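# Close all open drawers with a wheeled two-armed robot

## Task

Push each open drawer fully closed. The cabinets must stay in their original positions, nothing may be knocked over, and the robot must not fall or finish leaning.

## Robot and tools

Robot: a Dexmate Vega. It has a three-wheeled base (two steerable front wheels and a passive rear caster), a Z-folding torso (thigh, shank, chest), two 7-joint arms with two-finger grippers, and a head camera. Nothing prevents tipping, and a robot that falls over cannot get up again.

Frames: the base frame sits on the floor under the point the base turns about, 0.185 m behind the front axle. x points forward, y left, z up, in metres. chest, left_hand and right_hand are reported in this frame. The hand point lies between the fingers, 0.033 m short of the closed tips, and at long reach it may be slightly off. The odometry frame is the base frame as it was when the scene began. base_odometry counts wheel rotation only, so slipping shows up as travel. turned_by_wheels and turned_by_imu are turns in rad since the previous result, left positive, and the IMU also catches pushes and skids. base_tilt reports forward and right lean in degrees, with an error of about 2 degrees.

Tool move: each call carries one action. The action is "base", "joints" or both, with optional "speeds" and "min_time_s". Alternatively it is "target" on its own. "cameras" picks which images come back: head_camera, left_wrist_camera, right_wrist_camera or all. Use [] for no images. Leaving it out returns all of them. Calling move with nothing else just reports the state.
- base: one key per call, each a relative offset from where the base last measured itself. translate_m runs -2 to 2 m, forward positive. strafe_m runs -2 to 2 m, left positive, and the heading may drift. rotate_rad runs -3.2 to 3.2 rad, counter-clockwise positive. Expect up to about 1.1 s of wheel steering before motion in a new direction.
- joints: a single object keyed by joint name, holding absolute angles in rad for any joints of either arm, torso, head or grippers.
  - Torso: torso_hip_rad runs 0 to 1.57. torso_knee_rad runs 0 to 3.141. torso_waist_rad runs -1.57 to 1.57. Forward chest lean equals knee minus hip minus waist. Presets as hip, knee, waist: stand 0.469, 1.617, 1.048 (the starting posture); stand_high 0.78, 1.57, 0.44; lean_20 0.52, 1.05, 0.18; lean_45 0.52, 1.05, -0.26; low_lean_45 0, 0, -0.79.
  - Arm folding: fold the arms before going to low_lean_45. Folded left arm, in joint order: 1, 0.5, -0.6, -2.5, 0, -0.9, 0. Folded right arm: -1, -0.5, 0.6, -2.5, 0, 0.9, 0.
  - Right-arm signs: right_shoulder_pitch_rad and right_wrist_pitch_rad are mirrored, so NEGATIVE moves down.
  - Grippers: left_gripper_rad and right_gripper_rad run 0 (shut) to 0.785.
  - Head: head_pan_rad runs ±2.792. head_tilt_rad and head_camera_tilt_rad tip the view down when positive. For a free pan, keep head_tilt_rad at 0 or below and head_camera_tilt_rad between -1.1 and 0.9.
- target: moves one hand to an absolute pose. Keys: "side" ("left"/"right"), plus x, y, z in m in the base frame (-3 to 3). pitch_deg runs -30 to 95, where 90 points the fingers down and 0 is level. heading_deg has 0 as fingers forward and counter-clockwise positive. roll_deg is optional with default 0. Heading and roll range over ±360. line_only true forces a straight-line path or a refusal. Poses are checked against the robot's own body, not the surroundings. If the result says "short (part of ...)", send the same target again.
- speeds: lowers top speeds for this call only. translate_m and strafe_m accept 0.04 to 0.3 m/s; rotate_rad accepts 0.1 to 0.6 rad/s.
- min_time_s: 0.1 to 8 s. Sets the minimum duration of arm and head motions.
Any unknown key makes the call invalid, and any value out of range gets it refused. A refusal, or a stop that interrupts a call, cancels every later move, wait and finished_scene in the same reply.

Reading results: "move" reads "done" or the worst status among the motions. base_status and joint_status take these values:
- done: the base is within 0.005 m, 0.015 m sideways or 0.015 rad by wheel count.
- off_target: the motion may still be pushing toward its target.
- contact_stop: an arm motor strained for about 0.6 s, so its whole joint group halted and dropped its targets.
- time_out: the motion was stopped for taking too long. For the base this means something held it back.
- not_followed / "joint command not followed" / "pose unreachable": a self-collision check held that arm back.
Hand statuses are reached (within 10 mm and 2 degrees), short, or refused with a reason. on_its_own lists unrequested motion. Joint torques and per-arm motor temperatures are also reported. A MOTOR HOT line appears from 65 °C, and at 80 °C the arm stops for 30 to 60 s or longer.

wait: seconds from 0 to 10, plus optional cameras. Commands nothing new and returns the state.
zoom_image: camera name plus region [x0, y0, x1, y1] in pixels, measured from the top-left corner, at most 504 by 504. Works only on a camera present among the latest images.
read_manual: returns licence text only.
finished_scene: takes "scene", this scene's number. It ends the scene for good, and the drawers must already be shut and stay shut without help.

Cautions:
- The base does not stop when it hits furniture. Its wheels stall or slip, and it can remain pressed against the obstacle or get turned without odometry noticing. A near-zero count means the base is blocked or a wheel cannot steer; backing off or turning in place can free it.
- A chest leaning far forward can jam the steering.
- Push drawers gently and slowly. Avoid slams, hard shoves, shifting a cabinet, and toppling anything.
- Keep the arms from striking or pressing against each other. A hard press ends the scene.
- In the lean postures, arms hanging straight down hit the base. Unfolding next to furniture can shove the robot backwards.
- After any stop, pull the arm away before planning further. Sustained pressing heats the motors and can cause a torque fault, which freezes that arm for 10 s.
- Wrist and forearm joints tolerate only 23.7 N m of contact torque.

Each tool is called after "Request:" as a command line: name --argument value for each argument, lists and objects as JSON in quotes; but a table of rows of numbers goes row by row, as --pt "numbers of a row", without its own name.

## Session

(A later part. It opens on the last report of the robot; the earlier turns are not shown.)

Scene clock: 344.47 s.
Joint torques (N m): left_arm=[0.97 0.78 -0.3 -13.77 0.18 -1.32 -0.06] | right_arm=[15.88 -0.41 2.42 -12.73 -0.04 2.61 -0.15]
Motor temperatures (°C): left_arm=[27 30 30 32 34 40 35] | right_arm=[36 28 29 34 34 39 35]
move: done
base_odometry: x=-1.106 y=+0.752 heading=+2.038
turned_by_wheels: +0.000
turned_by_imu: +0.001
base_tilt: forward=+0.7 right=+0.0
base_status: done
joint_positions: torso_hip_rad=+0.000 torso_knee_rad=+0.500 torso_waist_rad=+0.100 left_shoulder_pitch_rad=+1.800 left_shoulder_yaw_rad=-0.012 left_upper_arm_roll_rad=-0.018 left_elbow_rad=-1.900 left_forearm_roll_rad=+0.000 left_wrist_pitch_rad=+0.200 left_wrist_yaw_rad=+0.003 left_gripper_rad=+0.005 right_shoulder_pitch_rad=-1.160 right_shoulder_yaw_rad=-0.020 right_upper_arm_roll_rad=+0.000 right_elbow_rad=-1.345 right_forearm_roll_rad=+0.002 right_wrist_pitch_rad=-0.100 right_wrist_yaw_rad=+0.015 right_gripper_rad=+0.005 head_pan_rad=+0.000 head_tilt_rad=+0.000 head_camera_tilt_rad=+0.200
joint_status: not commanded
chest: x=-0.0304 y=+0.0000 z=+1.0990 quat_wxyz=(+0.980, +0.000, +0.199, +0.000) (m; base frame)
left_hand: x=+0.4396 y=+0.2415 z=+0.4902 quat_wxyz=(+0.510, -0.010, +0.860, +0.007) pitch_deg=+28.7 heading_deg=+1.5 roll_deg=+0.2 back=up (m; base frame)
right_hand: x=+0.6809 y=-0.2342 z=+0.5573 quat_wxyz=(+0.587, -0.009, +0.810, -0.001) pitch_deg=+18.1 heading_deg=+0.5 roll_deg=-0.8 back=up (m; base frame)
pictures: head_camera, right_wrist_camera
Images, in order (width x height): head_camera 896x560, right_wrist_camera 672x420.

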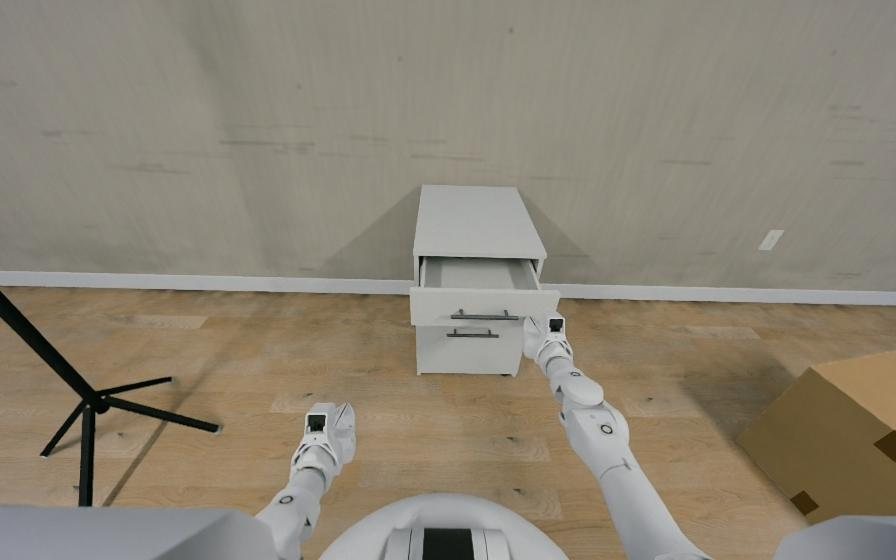

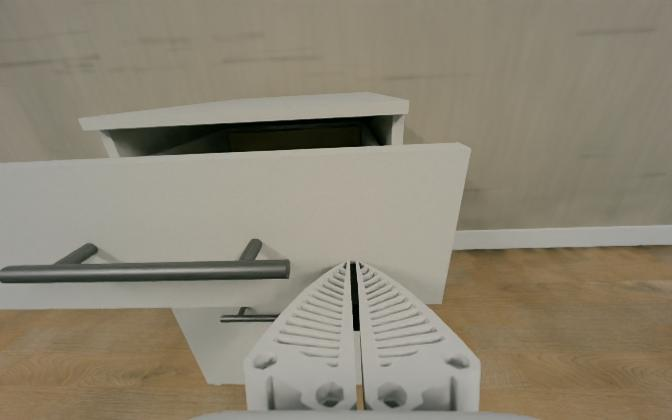

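Request:
move --base '{"translate_m":0.12}' --speeds '{"translate_m":0.08}' --cameras '["head_camera","right_wrist_camera"]'

Scene clock: 351.33 s.
Joint torques (N m): left_arm=[2.31 -1.15 0.99 -14.76 0.02 -2.87 0.35] | right_arm=[16.95 -0.51 2.45 -12.38 0.01 2.61 -0.09]
Motor temperatures (°C): left_arm=[27 30 30 32 34 40 35] | right_arm=[35 28 29 34 34 39 35]
move: done
base_odometry: x=-1.161 y=+0.859 heading=+2.039
turned_by_wheels: +0.000
turned_by_imu: +0.001
base_tilt: forward=+0.7 right=-0.1
base_status: done
joint_positions: torso_hip_rad=+0.000 torso_knee_rad=+0.500 torso_waist_rad=+0.100 left_shoulder_pitch_rad=+1.800 left_shoulder_yaw_rad=-0.012 left_upper_arm_roll_rad=-0.018 left_elbow_rad=-1.900 left_forearm_roll_rad=+0.000 left_wrist_pitch_rad=+0.200 left_wrist_yaw_rad=+0.003 left_gripper_rad=+0.005 right_shoulder_pitch_rad=-1.160 right_shoulder_yaw_rad=-0.020 right_upper_arm_roll_rad=+0.000 right_elbow_rad=-1.345 right_forearm_roll_rad=+0.002 right_wrist_pitch_rad=-0.100 right_wrist_yaw_rad=+0.015 right_gripper_rad=+0.005 head_pan_rad=+0.000 head_tilt_rad=+0.000 head_camera_tilt_rad=+0.200
joint_status: not commanded
chest: x=-0.0304 y=+0.0000 z=+1.0990 quat_wxyz=(+0.980, +0.000, +0.199, +0.000) (m; base frame)
left_hand: x=+0.4396 y=+0.2415 z=+0.4902 quat_wxyz=(+0.510, -0.010, +0.860, +0.007) pitch_deg=+28.7 heading_deg=+1.5 roll_deg=+0.2 back=up (m; base frame)
right_hand: x=+0.6809 y=-0.2342 z=+0.5574 quat_wxyz=(+0.587, -0.009, +0.810, -0.001) pitch_deg=+18.1 heading_deg=+0.5 roll_deg=-0.8 back=up (m; base frame)
pictures: head_camera, right_wrist_camera
Images, in order (width x height): head_camera 896x560, right_wrist_camera 672x420.

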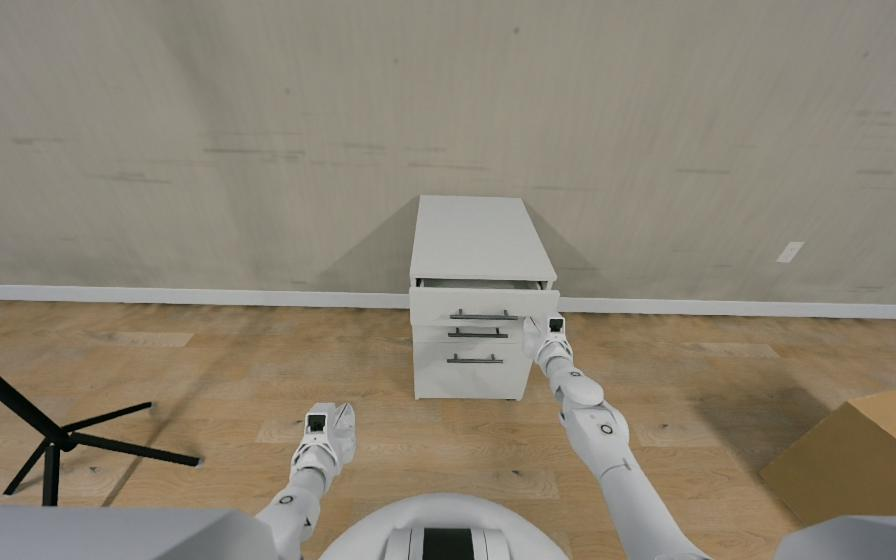

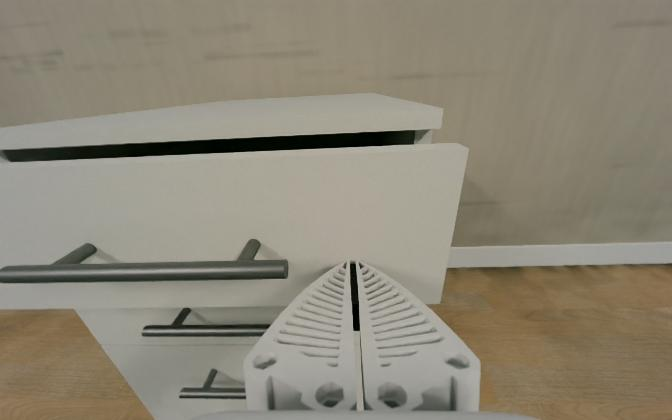

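Request:
move --base '{"translate_m":0.06}' --speeds '{"translate_m":0.06}' --cameras '["head_camera","right_wrist_camera"]'

Scene clock: 357.23 s.
Joint torques (N m): left_arm=[1.3 0.5 0.92 -13.4 0.27 -1.46 0.06] | right_arm=[16.47 -0.67 2.5 -12.39 0.03 3.05 -0.1]
Motor temperatures (°C): left_arm=[27 30 30 32 34 40 35] | right_arm=[35 28 29 34 34 39 35]
move: done
base_odometry: x=-1.188 y=+0.912 heading=+2.039
turned_by_wheels: +0.000
turned_by_imu: +0.001
base_tilt: forward=+0.6 right=-0.1
base_status: done
joint_positions: torso_hip_rad=+0.000 torso_knee_rad=+0.500 torso_waist_rad=+0.100 left_shoulder_pitch_rad=+1.800 left_shoulder_yaw_rad=-0.012 left_upper_arm_roll_rad=-0.018 left_elbow_rad=-1.900 left_forearm_roll_rad=+0.000 left_wrist_pitch_rad=+0.200 left_wrist_yaw_rad=+0.003 left_gripper_rad=+0.005 right_shoulder_pitch_rad=-1.160 right_shoulder_yaw_rad=-0.020 right_upper_arm_roll_rad=+0.000 right_elbow_rad=-1.345 right_forearm_roll_rad=+0.002 right_wrist_pitch_rad=-0.100 right_wrist_yaw_rad=+0.015 right_gripper_rad=+0.005 head_pan_rad=+0.000 head_tilt_rad=+0.000 head_camera_tilt_rad=+0.200
joint_status: not commanded
chest: x=-0.0304 y=+0.0000 z=+1.0990 quat_wxyz=(+0.980, +0.000, +0.199, +0.000) (m; base frame)
left_hand: x=+0.4396 y=+0.2415 z=+0.4902 quat_wxyz=(+0.510, -0.010, +0.860, +0.007) pitch_deg=+28.7 heading_deg=+1.5 roll_deg=+0.2 back=up (m; base frame)
right_hand: x=+0.6809 y=-0.2341 z=+0.5574 quat_wxyz=(+0.587, -0.009, +0.810, -0.001) pitch_deg=+18.1 heading_deg=+0.5 roll_deg=-0.8 back=up (m; base frame)
pictures: head_camera, right_wrist_camera
Images, in order (width x height): head_camera 896x560, right_wrist_camera 672x420.

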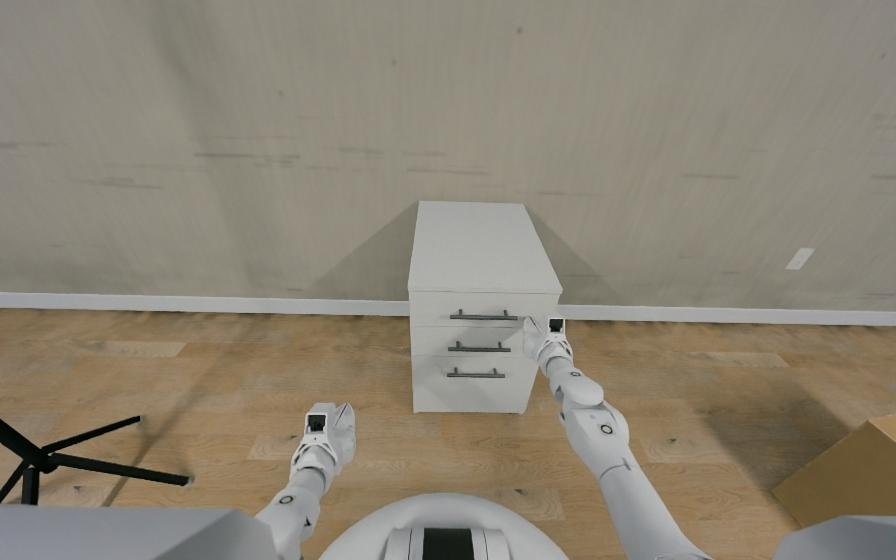

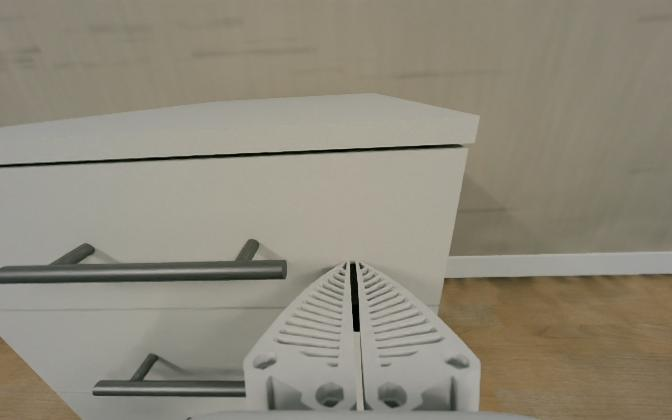

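Request:
move --base '{"translate_m": 0.015}' --speeds '{"translate_m": 0.04}'

Scene clock: 374.20 s.
Joint torques (N m): left_arm=[0.95 1.47 -0.85 -12.91 -0.26 -2.03 -0.12] | right_arm=[17.2 0.28 0.78 -13.12 0.03 3.28 0.34]
Motor temperatures (°C): left_arm=[27 30 30 32 34 40 35] | right_arm=[34 28 29 34 34 38 35]
move: done
base_odometry: x=-1.195 y=+0.926 heading=+2.039
turned_by_wheels: +0.000
turned_by_imu: +0.001
base_tilt: forward=+0.7 right=-0.1
base_status: done
joint_positions: torso_hip_rad=+0.000 torso_knee_rad=+0.500 torso_waist_rad=+0.100 left_shoulder_pitch_rad=+1.800 left_shoulder_yaw_rad=-0.012 left_upper_arm_roll_rad=-0.018 left_elbow_rad=-1.900 left_forearm_roll_rad=+0.000 left_wrist_pitch_rad=+0.200 left_wrist_yaw_rad=+0.003 left_gripper_rad=+0.005 right_shoulder_pitch_rad=-1.160 right_shoulder_yaw_rad=-0.020 right_upper_arm_roll_rad=+0.000 right_elbow_rad=-1.345 right_forearm_roll_rad=+0.002 right_wrist_pitch_rad=-0.100 right_wrist_yaw_rad=+0.015 right_gripper_rad=+0.005 head_pan_rad=+0.000 head_tilt_rad=+0.000 head_camera_tilt_rad=+0.200
joint_status: not commanded
chest: x=-0.0305 y=+0.0000 z=+1.0990 quat_wxyz=(+0.980, +0.000, +0.199, +0.000) (m; base frame)
left_hand: x=+0.4395 y=+0.2415 z=+0.4903 quat_wxyz=(+0.510, -0.010, +0.860, +0.007) pitch_deg=+28.7 heading_deg=+1.5 roll_deg=+0.2 back=up (m; base frame)
right_hand: x=+0.6808 y=-0.2343 z=+0.5574 quat_wxyz=(+0.587, -0.009, +0.810, -0.001) pitch_deg=+18.1 heading_deg=+0.5 roll_deg=-0.8 back=up (m; base frame)
pictures: head_camera, left_wrist_camera, right_wrist_camera
Images, in order (width x height): head_camera 896x560, left_wrist_camera 672x420, right_wrist_camera 672x420.

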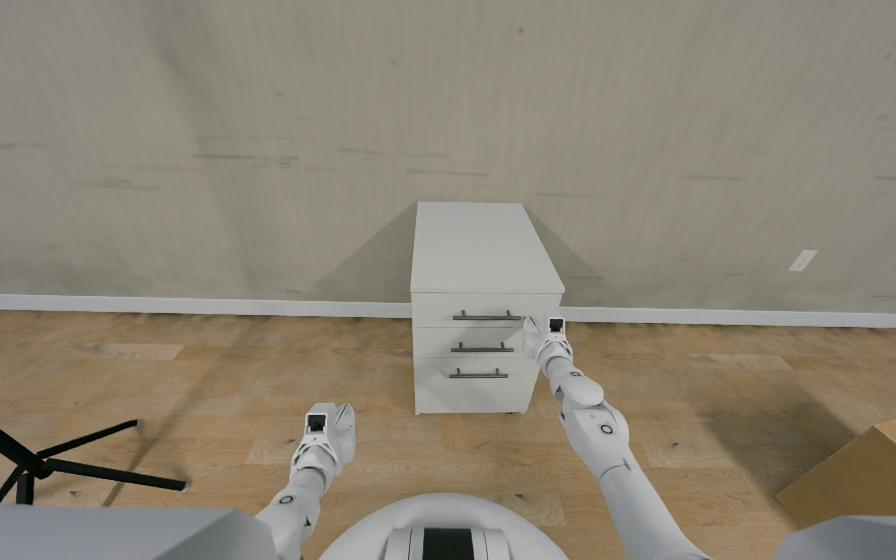

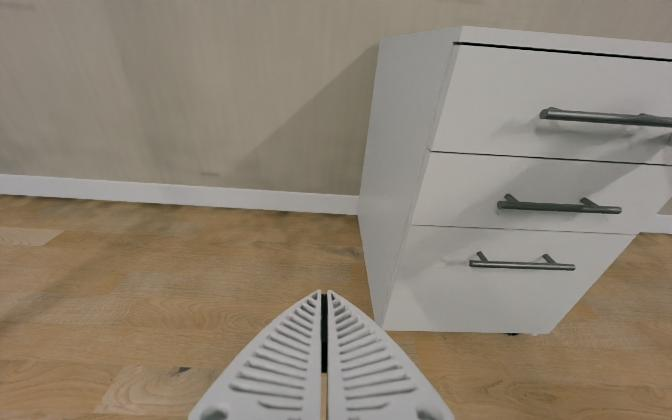

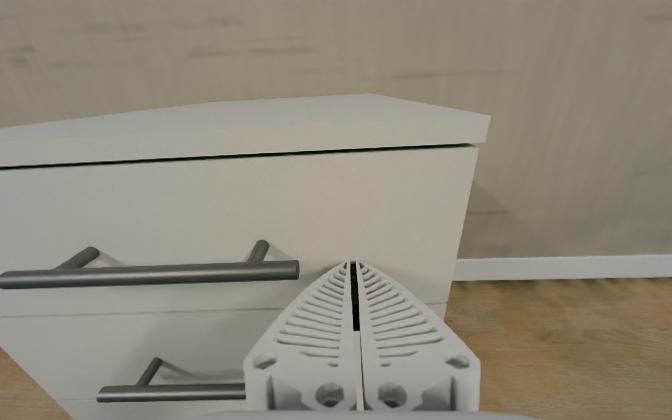

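Request:
zoom_image --camera "left_wrist_camera" --region '[360, 10, 660, 260]'

Request:
zoom_image --camera "right_wrist_camera" --region '[300, 80, 540, 300]'

Scaled by 1.680 from the camera's 672x420 image, which has a finer 960x600 frame.

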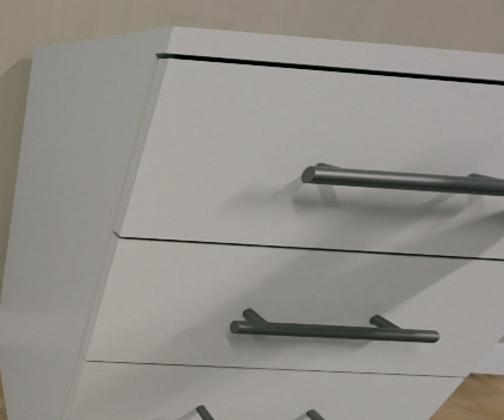

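Scaled by 2.100 from the camera's 672x420 image, which has a finer 960x600 frame.

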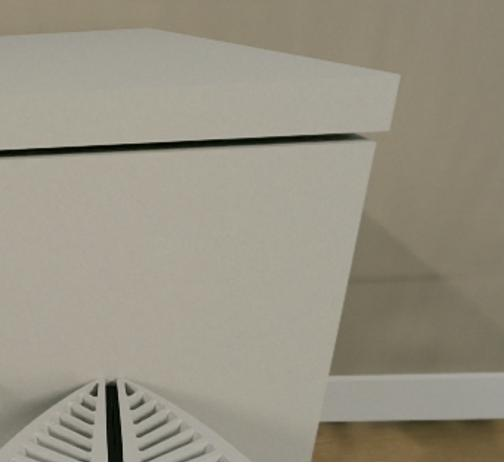

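Request:
move --base '{"translate_m": 0.015}' --speeds '{"translate_m": 0.04}'

Request:
zoom_image --camera "left_wrist_camera" --region '[360, 10, 560, 210]'

Scene clock: 383.23 s.
Joint torques (N m): left_arm=[1.72 -0.01 0.52 -11.92 -0.3 -2.2 -0.03] | right_arm=[25.37 -0.05 0.9 -15.71 0.01 4.73 0.08]
Motor temperatures (°C): left_arm=[27 30 30 32 34 40 35] | right_arm=[34 28 29 34 34 38 35]
move: done
base_odometry: x=-1.201 y=+0.939 heading=+2.039
turned_by_wheels: +0.000
turned_by_imu: +0.000
base_tilt: forward=+0.6 right=+0.0
base_status: done
joint_positions: torso_hip_rad=+0.000 torso_knee_rad=+0.500 torso_waist_rad=+0.100 left_shoulder_pitch_rad=+1.800 left_shoulder_yaw_rad=-0.012 left_upper_arm_roll_rad=-0.018 left_elbow_rad=-1.900 left_forearm_roll_rad=+0.000 left_wrist_pitch_rad=+0.200 left_wrist_yaw_rad=+0.003 left_gripper_rad=+0.005 right_shoulder_pitch_rad=-1.161 right_shoulder_yaw_rad=-0.020 right_upper_arm_roll_rad=+0.000 right_elbow_rad=-1.344 right_forearm_roll_rad=+0.002 right_wrist_pitch_rad=-0.101 right_wrist_yaw_rad=+0.015 right_gripper_rad=+0.005 head_pan_rad=+0.000 head_tilt_rad=+0.000 head_camera_tilt_rad=+0.200
joint_status: not commanded
chest: x=-0.0306 y=+0.0000 z=+1.0990 quat_wxyz=(+0.980, +0.000, +0.199, +0.000) (m; base frame)
left_hand: x=+0.4395 y=+0.2415 z=+0.4904 quat_wxyz=(+0.510, -0.010, +0.860, +0.007) pitch_deg=+28.7 heading_deg=+1.5 roll_deg=+0.2 back=up (m; base frame)
right_hand: x=+0.6804 y=-0.2343 z=+0.5567 quat_wxyz=(+0.586, -0.009, +0.810, -0.001) pitch_deg=+18.2 heading_deg=+0.5 roll_deg=-0.8 back=up (m; base frame)
pictures: head_camera, left_wrist_camera, right_wrist_camera
Images, in order (width x height): head_camera 896x560, left_wrist_camera 672x420, right_wrist_camera 672x420.

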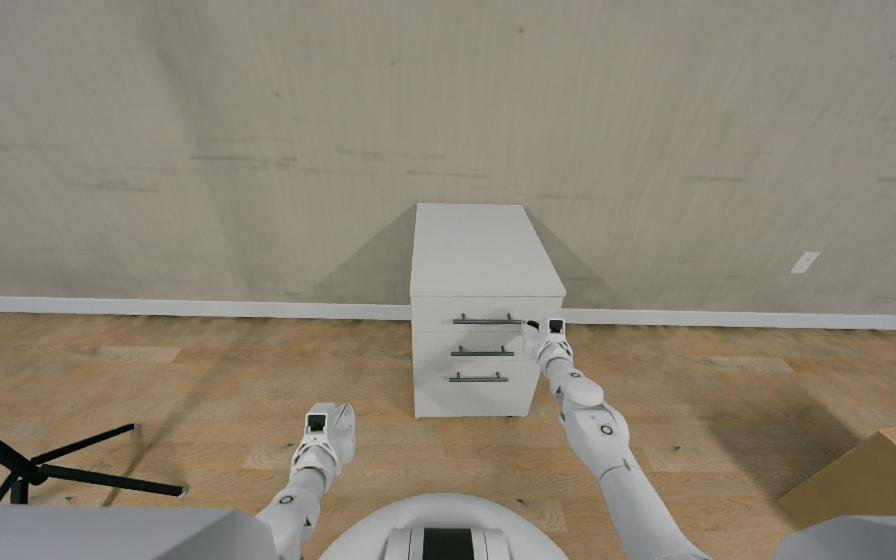

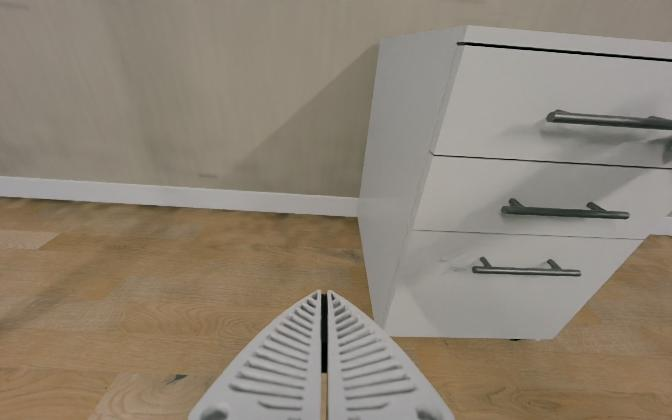

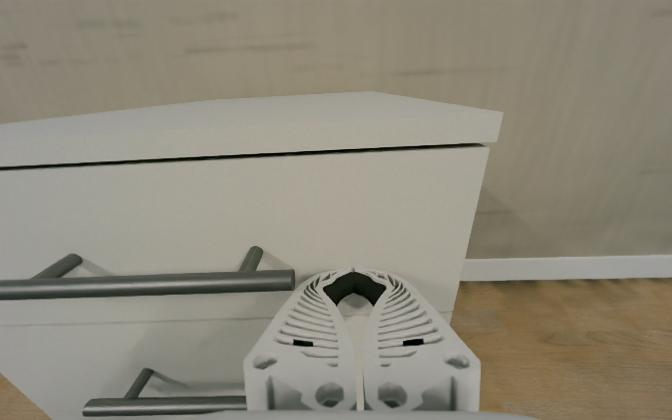

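Scaled by 2.520 from the camera's 672x420 image, which has a finer 960x600 frame.

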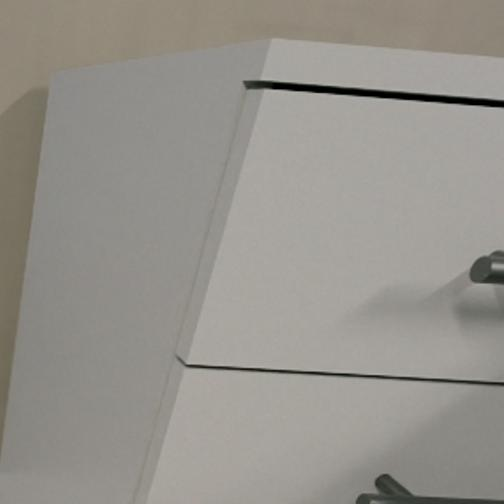

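Request:
move --base '{"translate_m": -0.2}' --speeds '{"translate_m": 0.1}'

Request:
zoom_image --camera "left_wrist_camera" --region '[300, 10, 640, 290]'

Request:
zoom_image --camera "right_wrist_camera" --region '[200, 80, 560, 380]'

Scene clock: 390.53 s.
Joint torques (N m): left_arm=[-0.88 1.87 1.46 -14.21 -0.46 -1.33 -0.51] | right_arm=[17.95 0.75 0.9 -12.75 -0.08 2.69 0]
Motor temperatures (°C): left_arm=[27 30 30 32 34 40 35] | right_arm=[34 28 29 34 34 39 35]
move: done
base_odometry: x=-1.111 y=+0.761 heading=+2.039
turned_by_wheels: +0.000
turned_by_imu: +0.002
base_tilt: forward=+0.6 right=+0.0
base_status: done
joint_positions: torso_hip_rad=+0.000 torso_knee_rad=+0.500 torso_waist_rad=+0.100 left_shoulder_pitch_rad=+1.800 left_shoulder_yaw_rad=-0.012 left_upper_arm_roll_rad=-0.018 left_elbow_rad=-1.900 left_forearm_roll_rad=+0.000 left_wrist_pitch_rad=+0.200 left_wrist_yaw_rad=+0.003 left_gripper_rad=+0.005 right_shoulder_pitch_rad=-1.160 right_shoulder_yaw_rad=-0.020 right_upper_arm_roll_rad=+0.000 right_elbow_rad=-1.345 right_forearm_roll_rad=+0.002 right_wrist_pitch_rad=-0.100 right_wrist_yaw_rad=+0.015 right_gripper_rad=+0.005 head_pan_rad=+0.000 head_tilt_rad=+0.000 head_camera_tilt_rad=+0.200
joint_status: not commanded
chest: x=-0.0305 y=+0.0000 z=+1.0990 quat_wxyz=(+0.980, +0.000, +0.199, +0.000) (m; base frame)
left_hand: x=+0.4395 y=+0.2415 z=+0.4903 quat_wxyz=(+0.510, -0.010, +0.860, +0.007) pitch_deg=+28.7 heading_deg=+1.5 roll_deg=+0.2 back=up (m; base frame)
right_hand: x=+0.6808 y=-0.2343 z=+0.5574 quat_wxyz=(+0.587, -0.009, +0.810, -0.001) pitch_deg=+18.1 heading_deg=+0.5 roll_deg=-0.8 back=up (m; base frame)
pictures: head_camera, left_wrist_camera, right_wrist_camera
Images, in order (width x height): head_camera 896x560, left_wrist_camera 672x420, right_wrist_camera 672x420.

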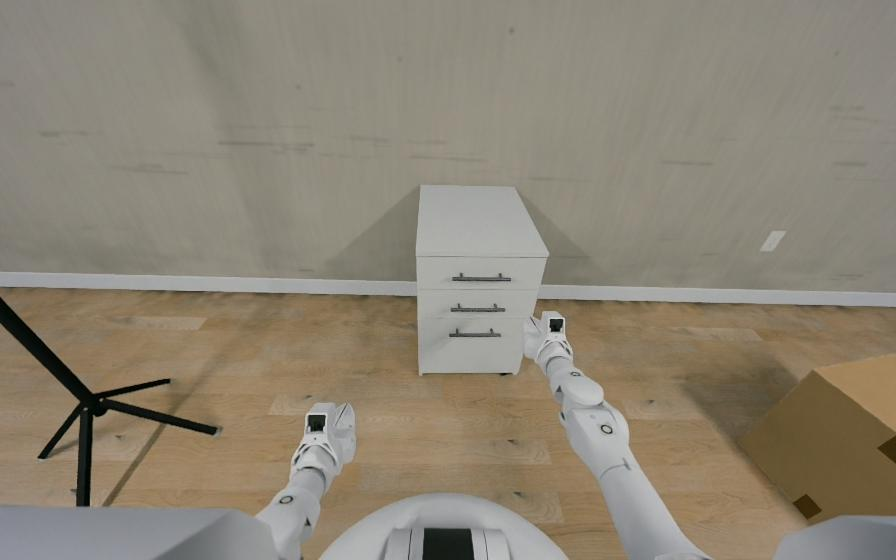

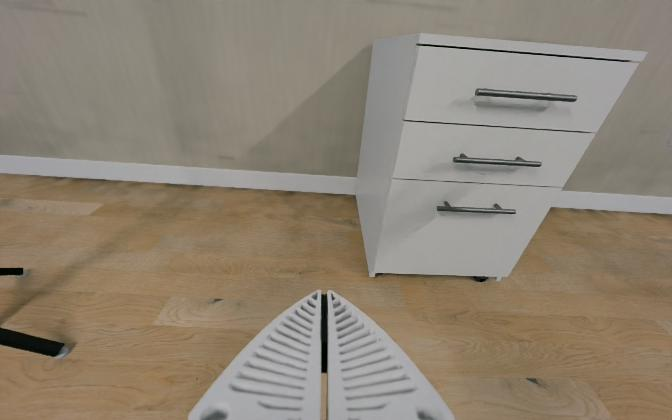

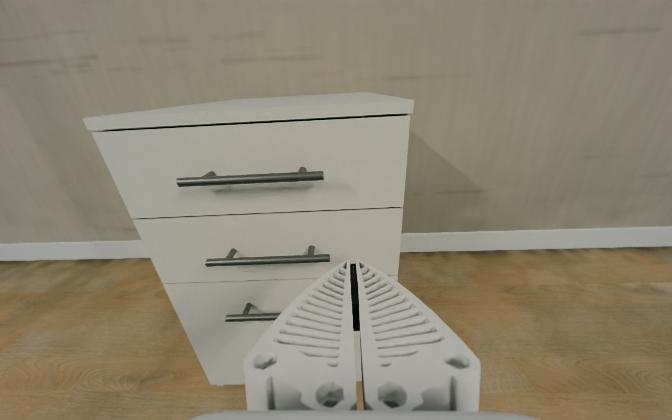

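Scaled by 1.482 from the camera's 672x420 image, which has a finer 960x600 frame.

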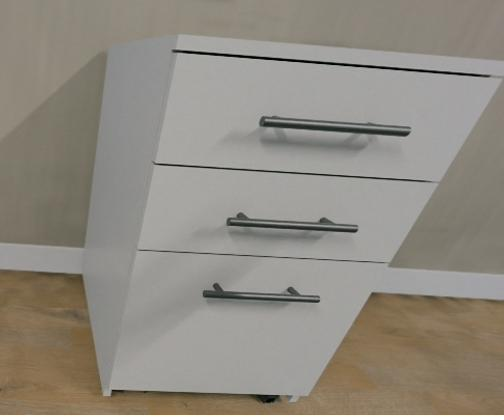

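Scaled by 1.400 from the camera's 672x420 image, which has a finer 960x600 frame.

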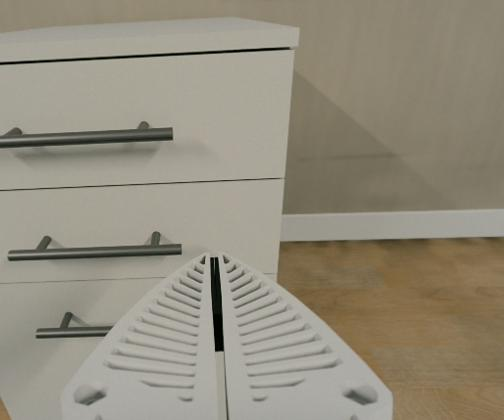

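Request:
finished_scene --scene 2 --done true

The scene is finished: the task was done.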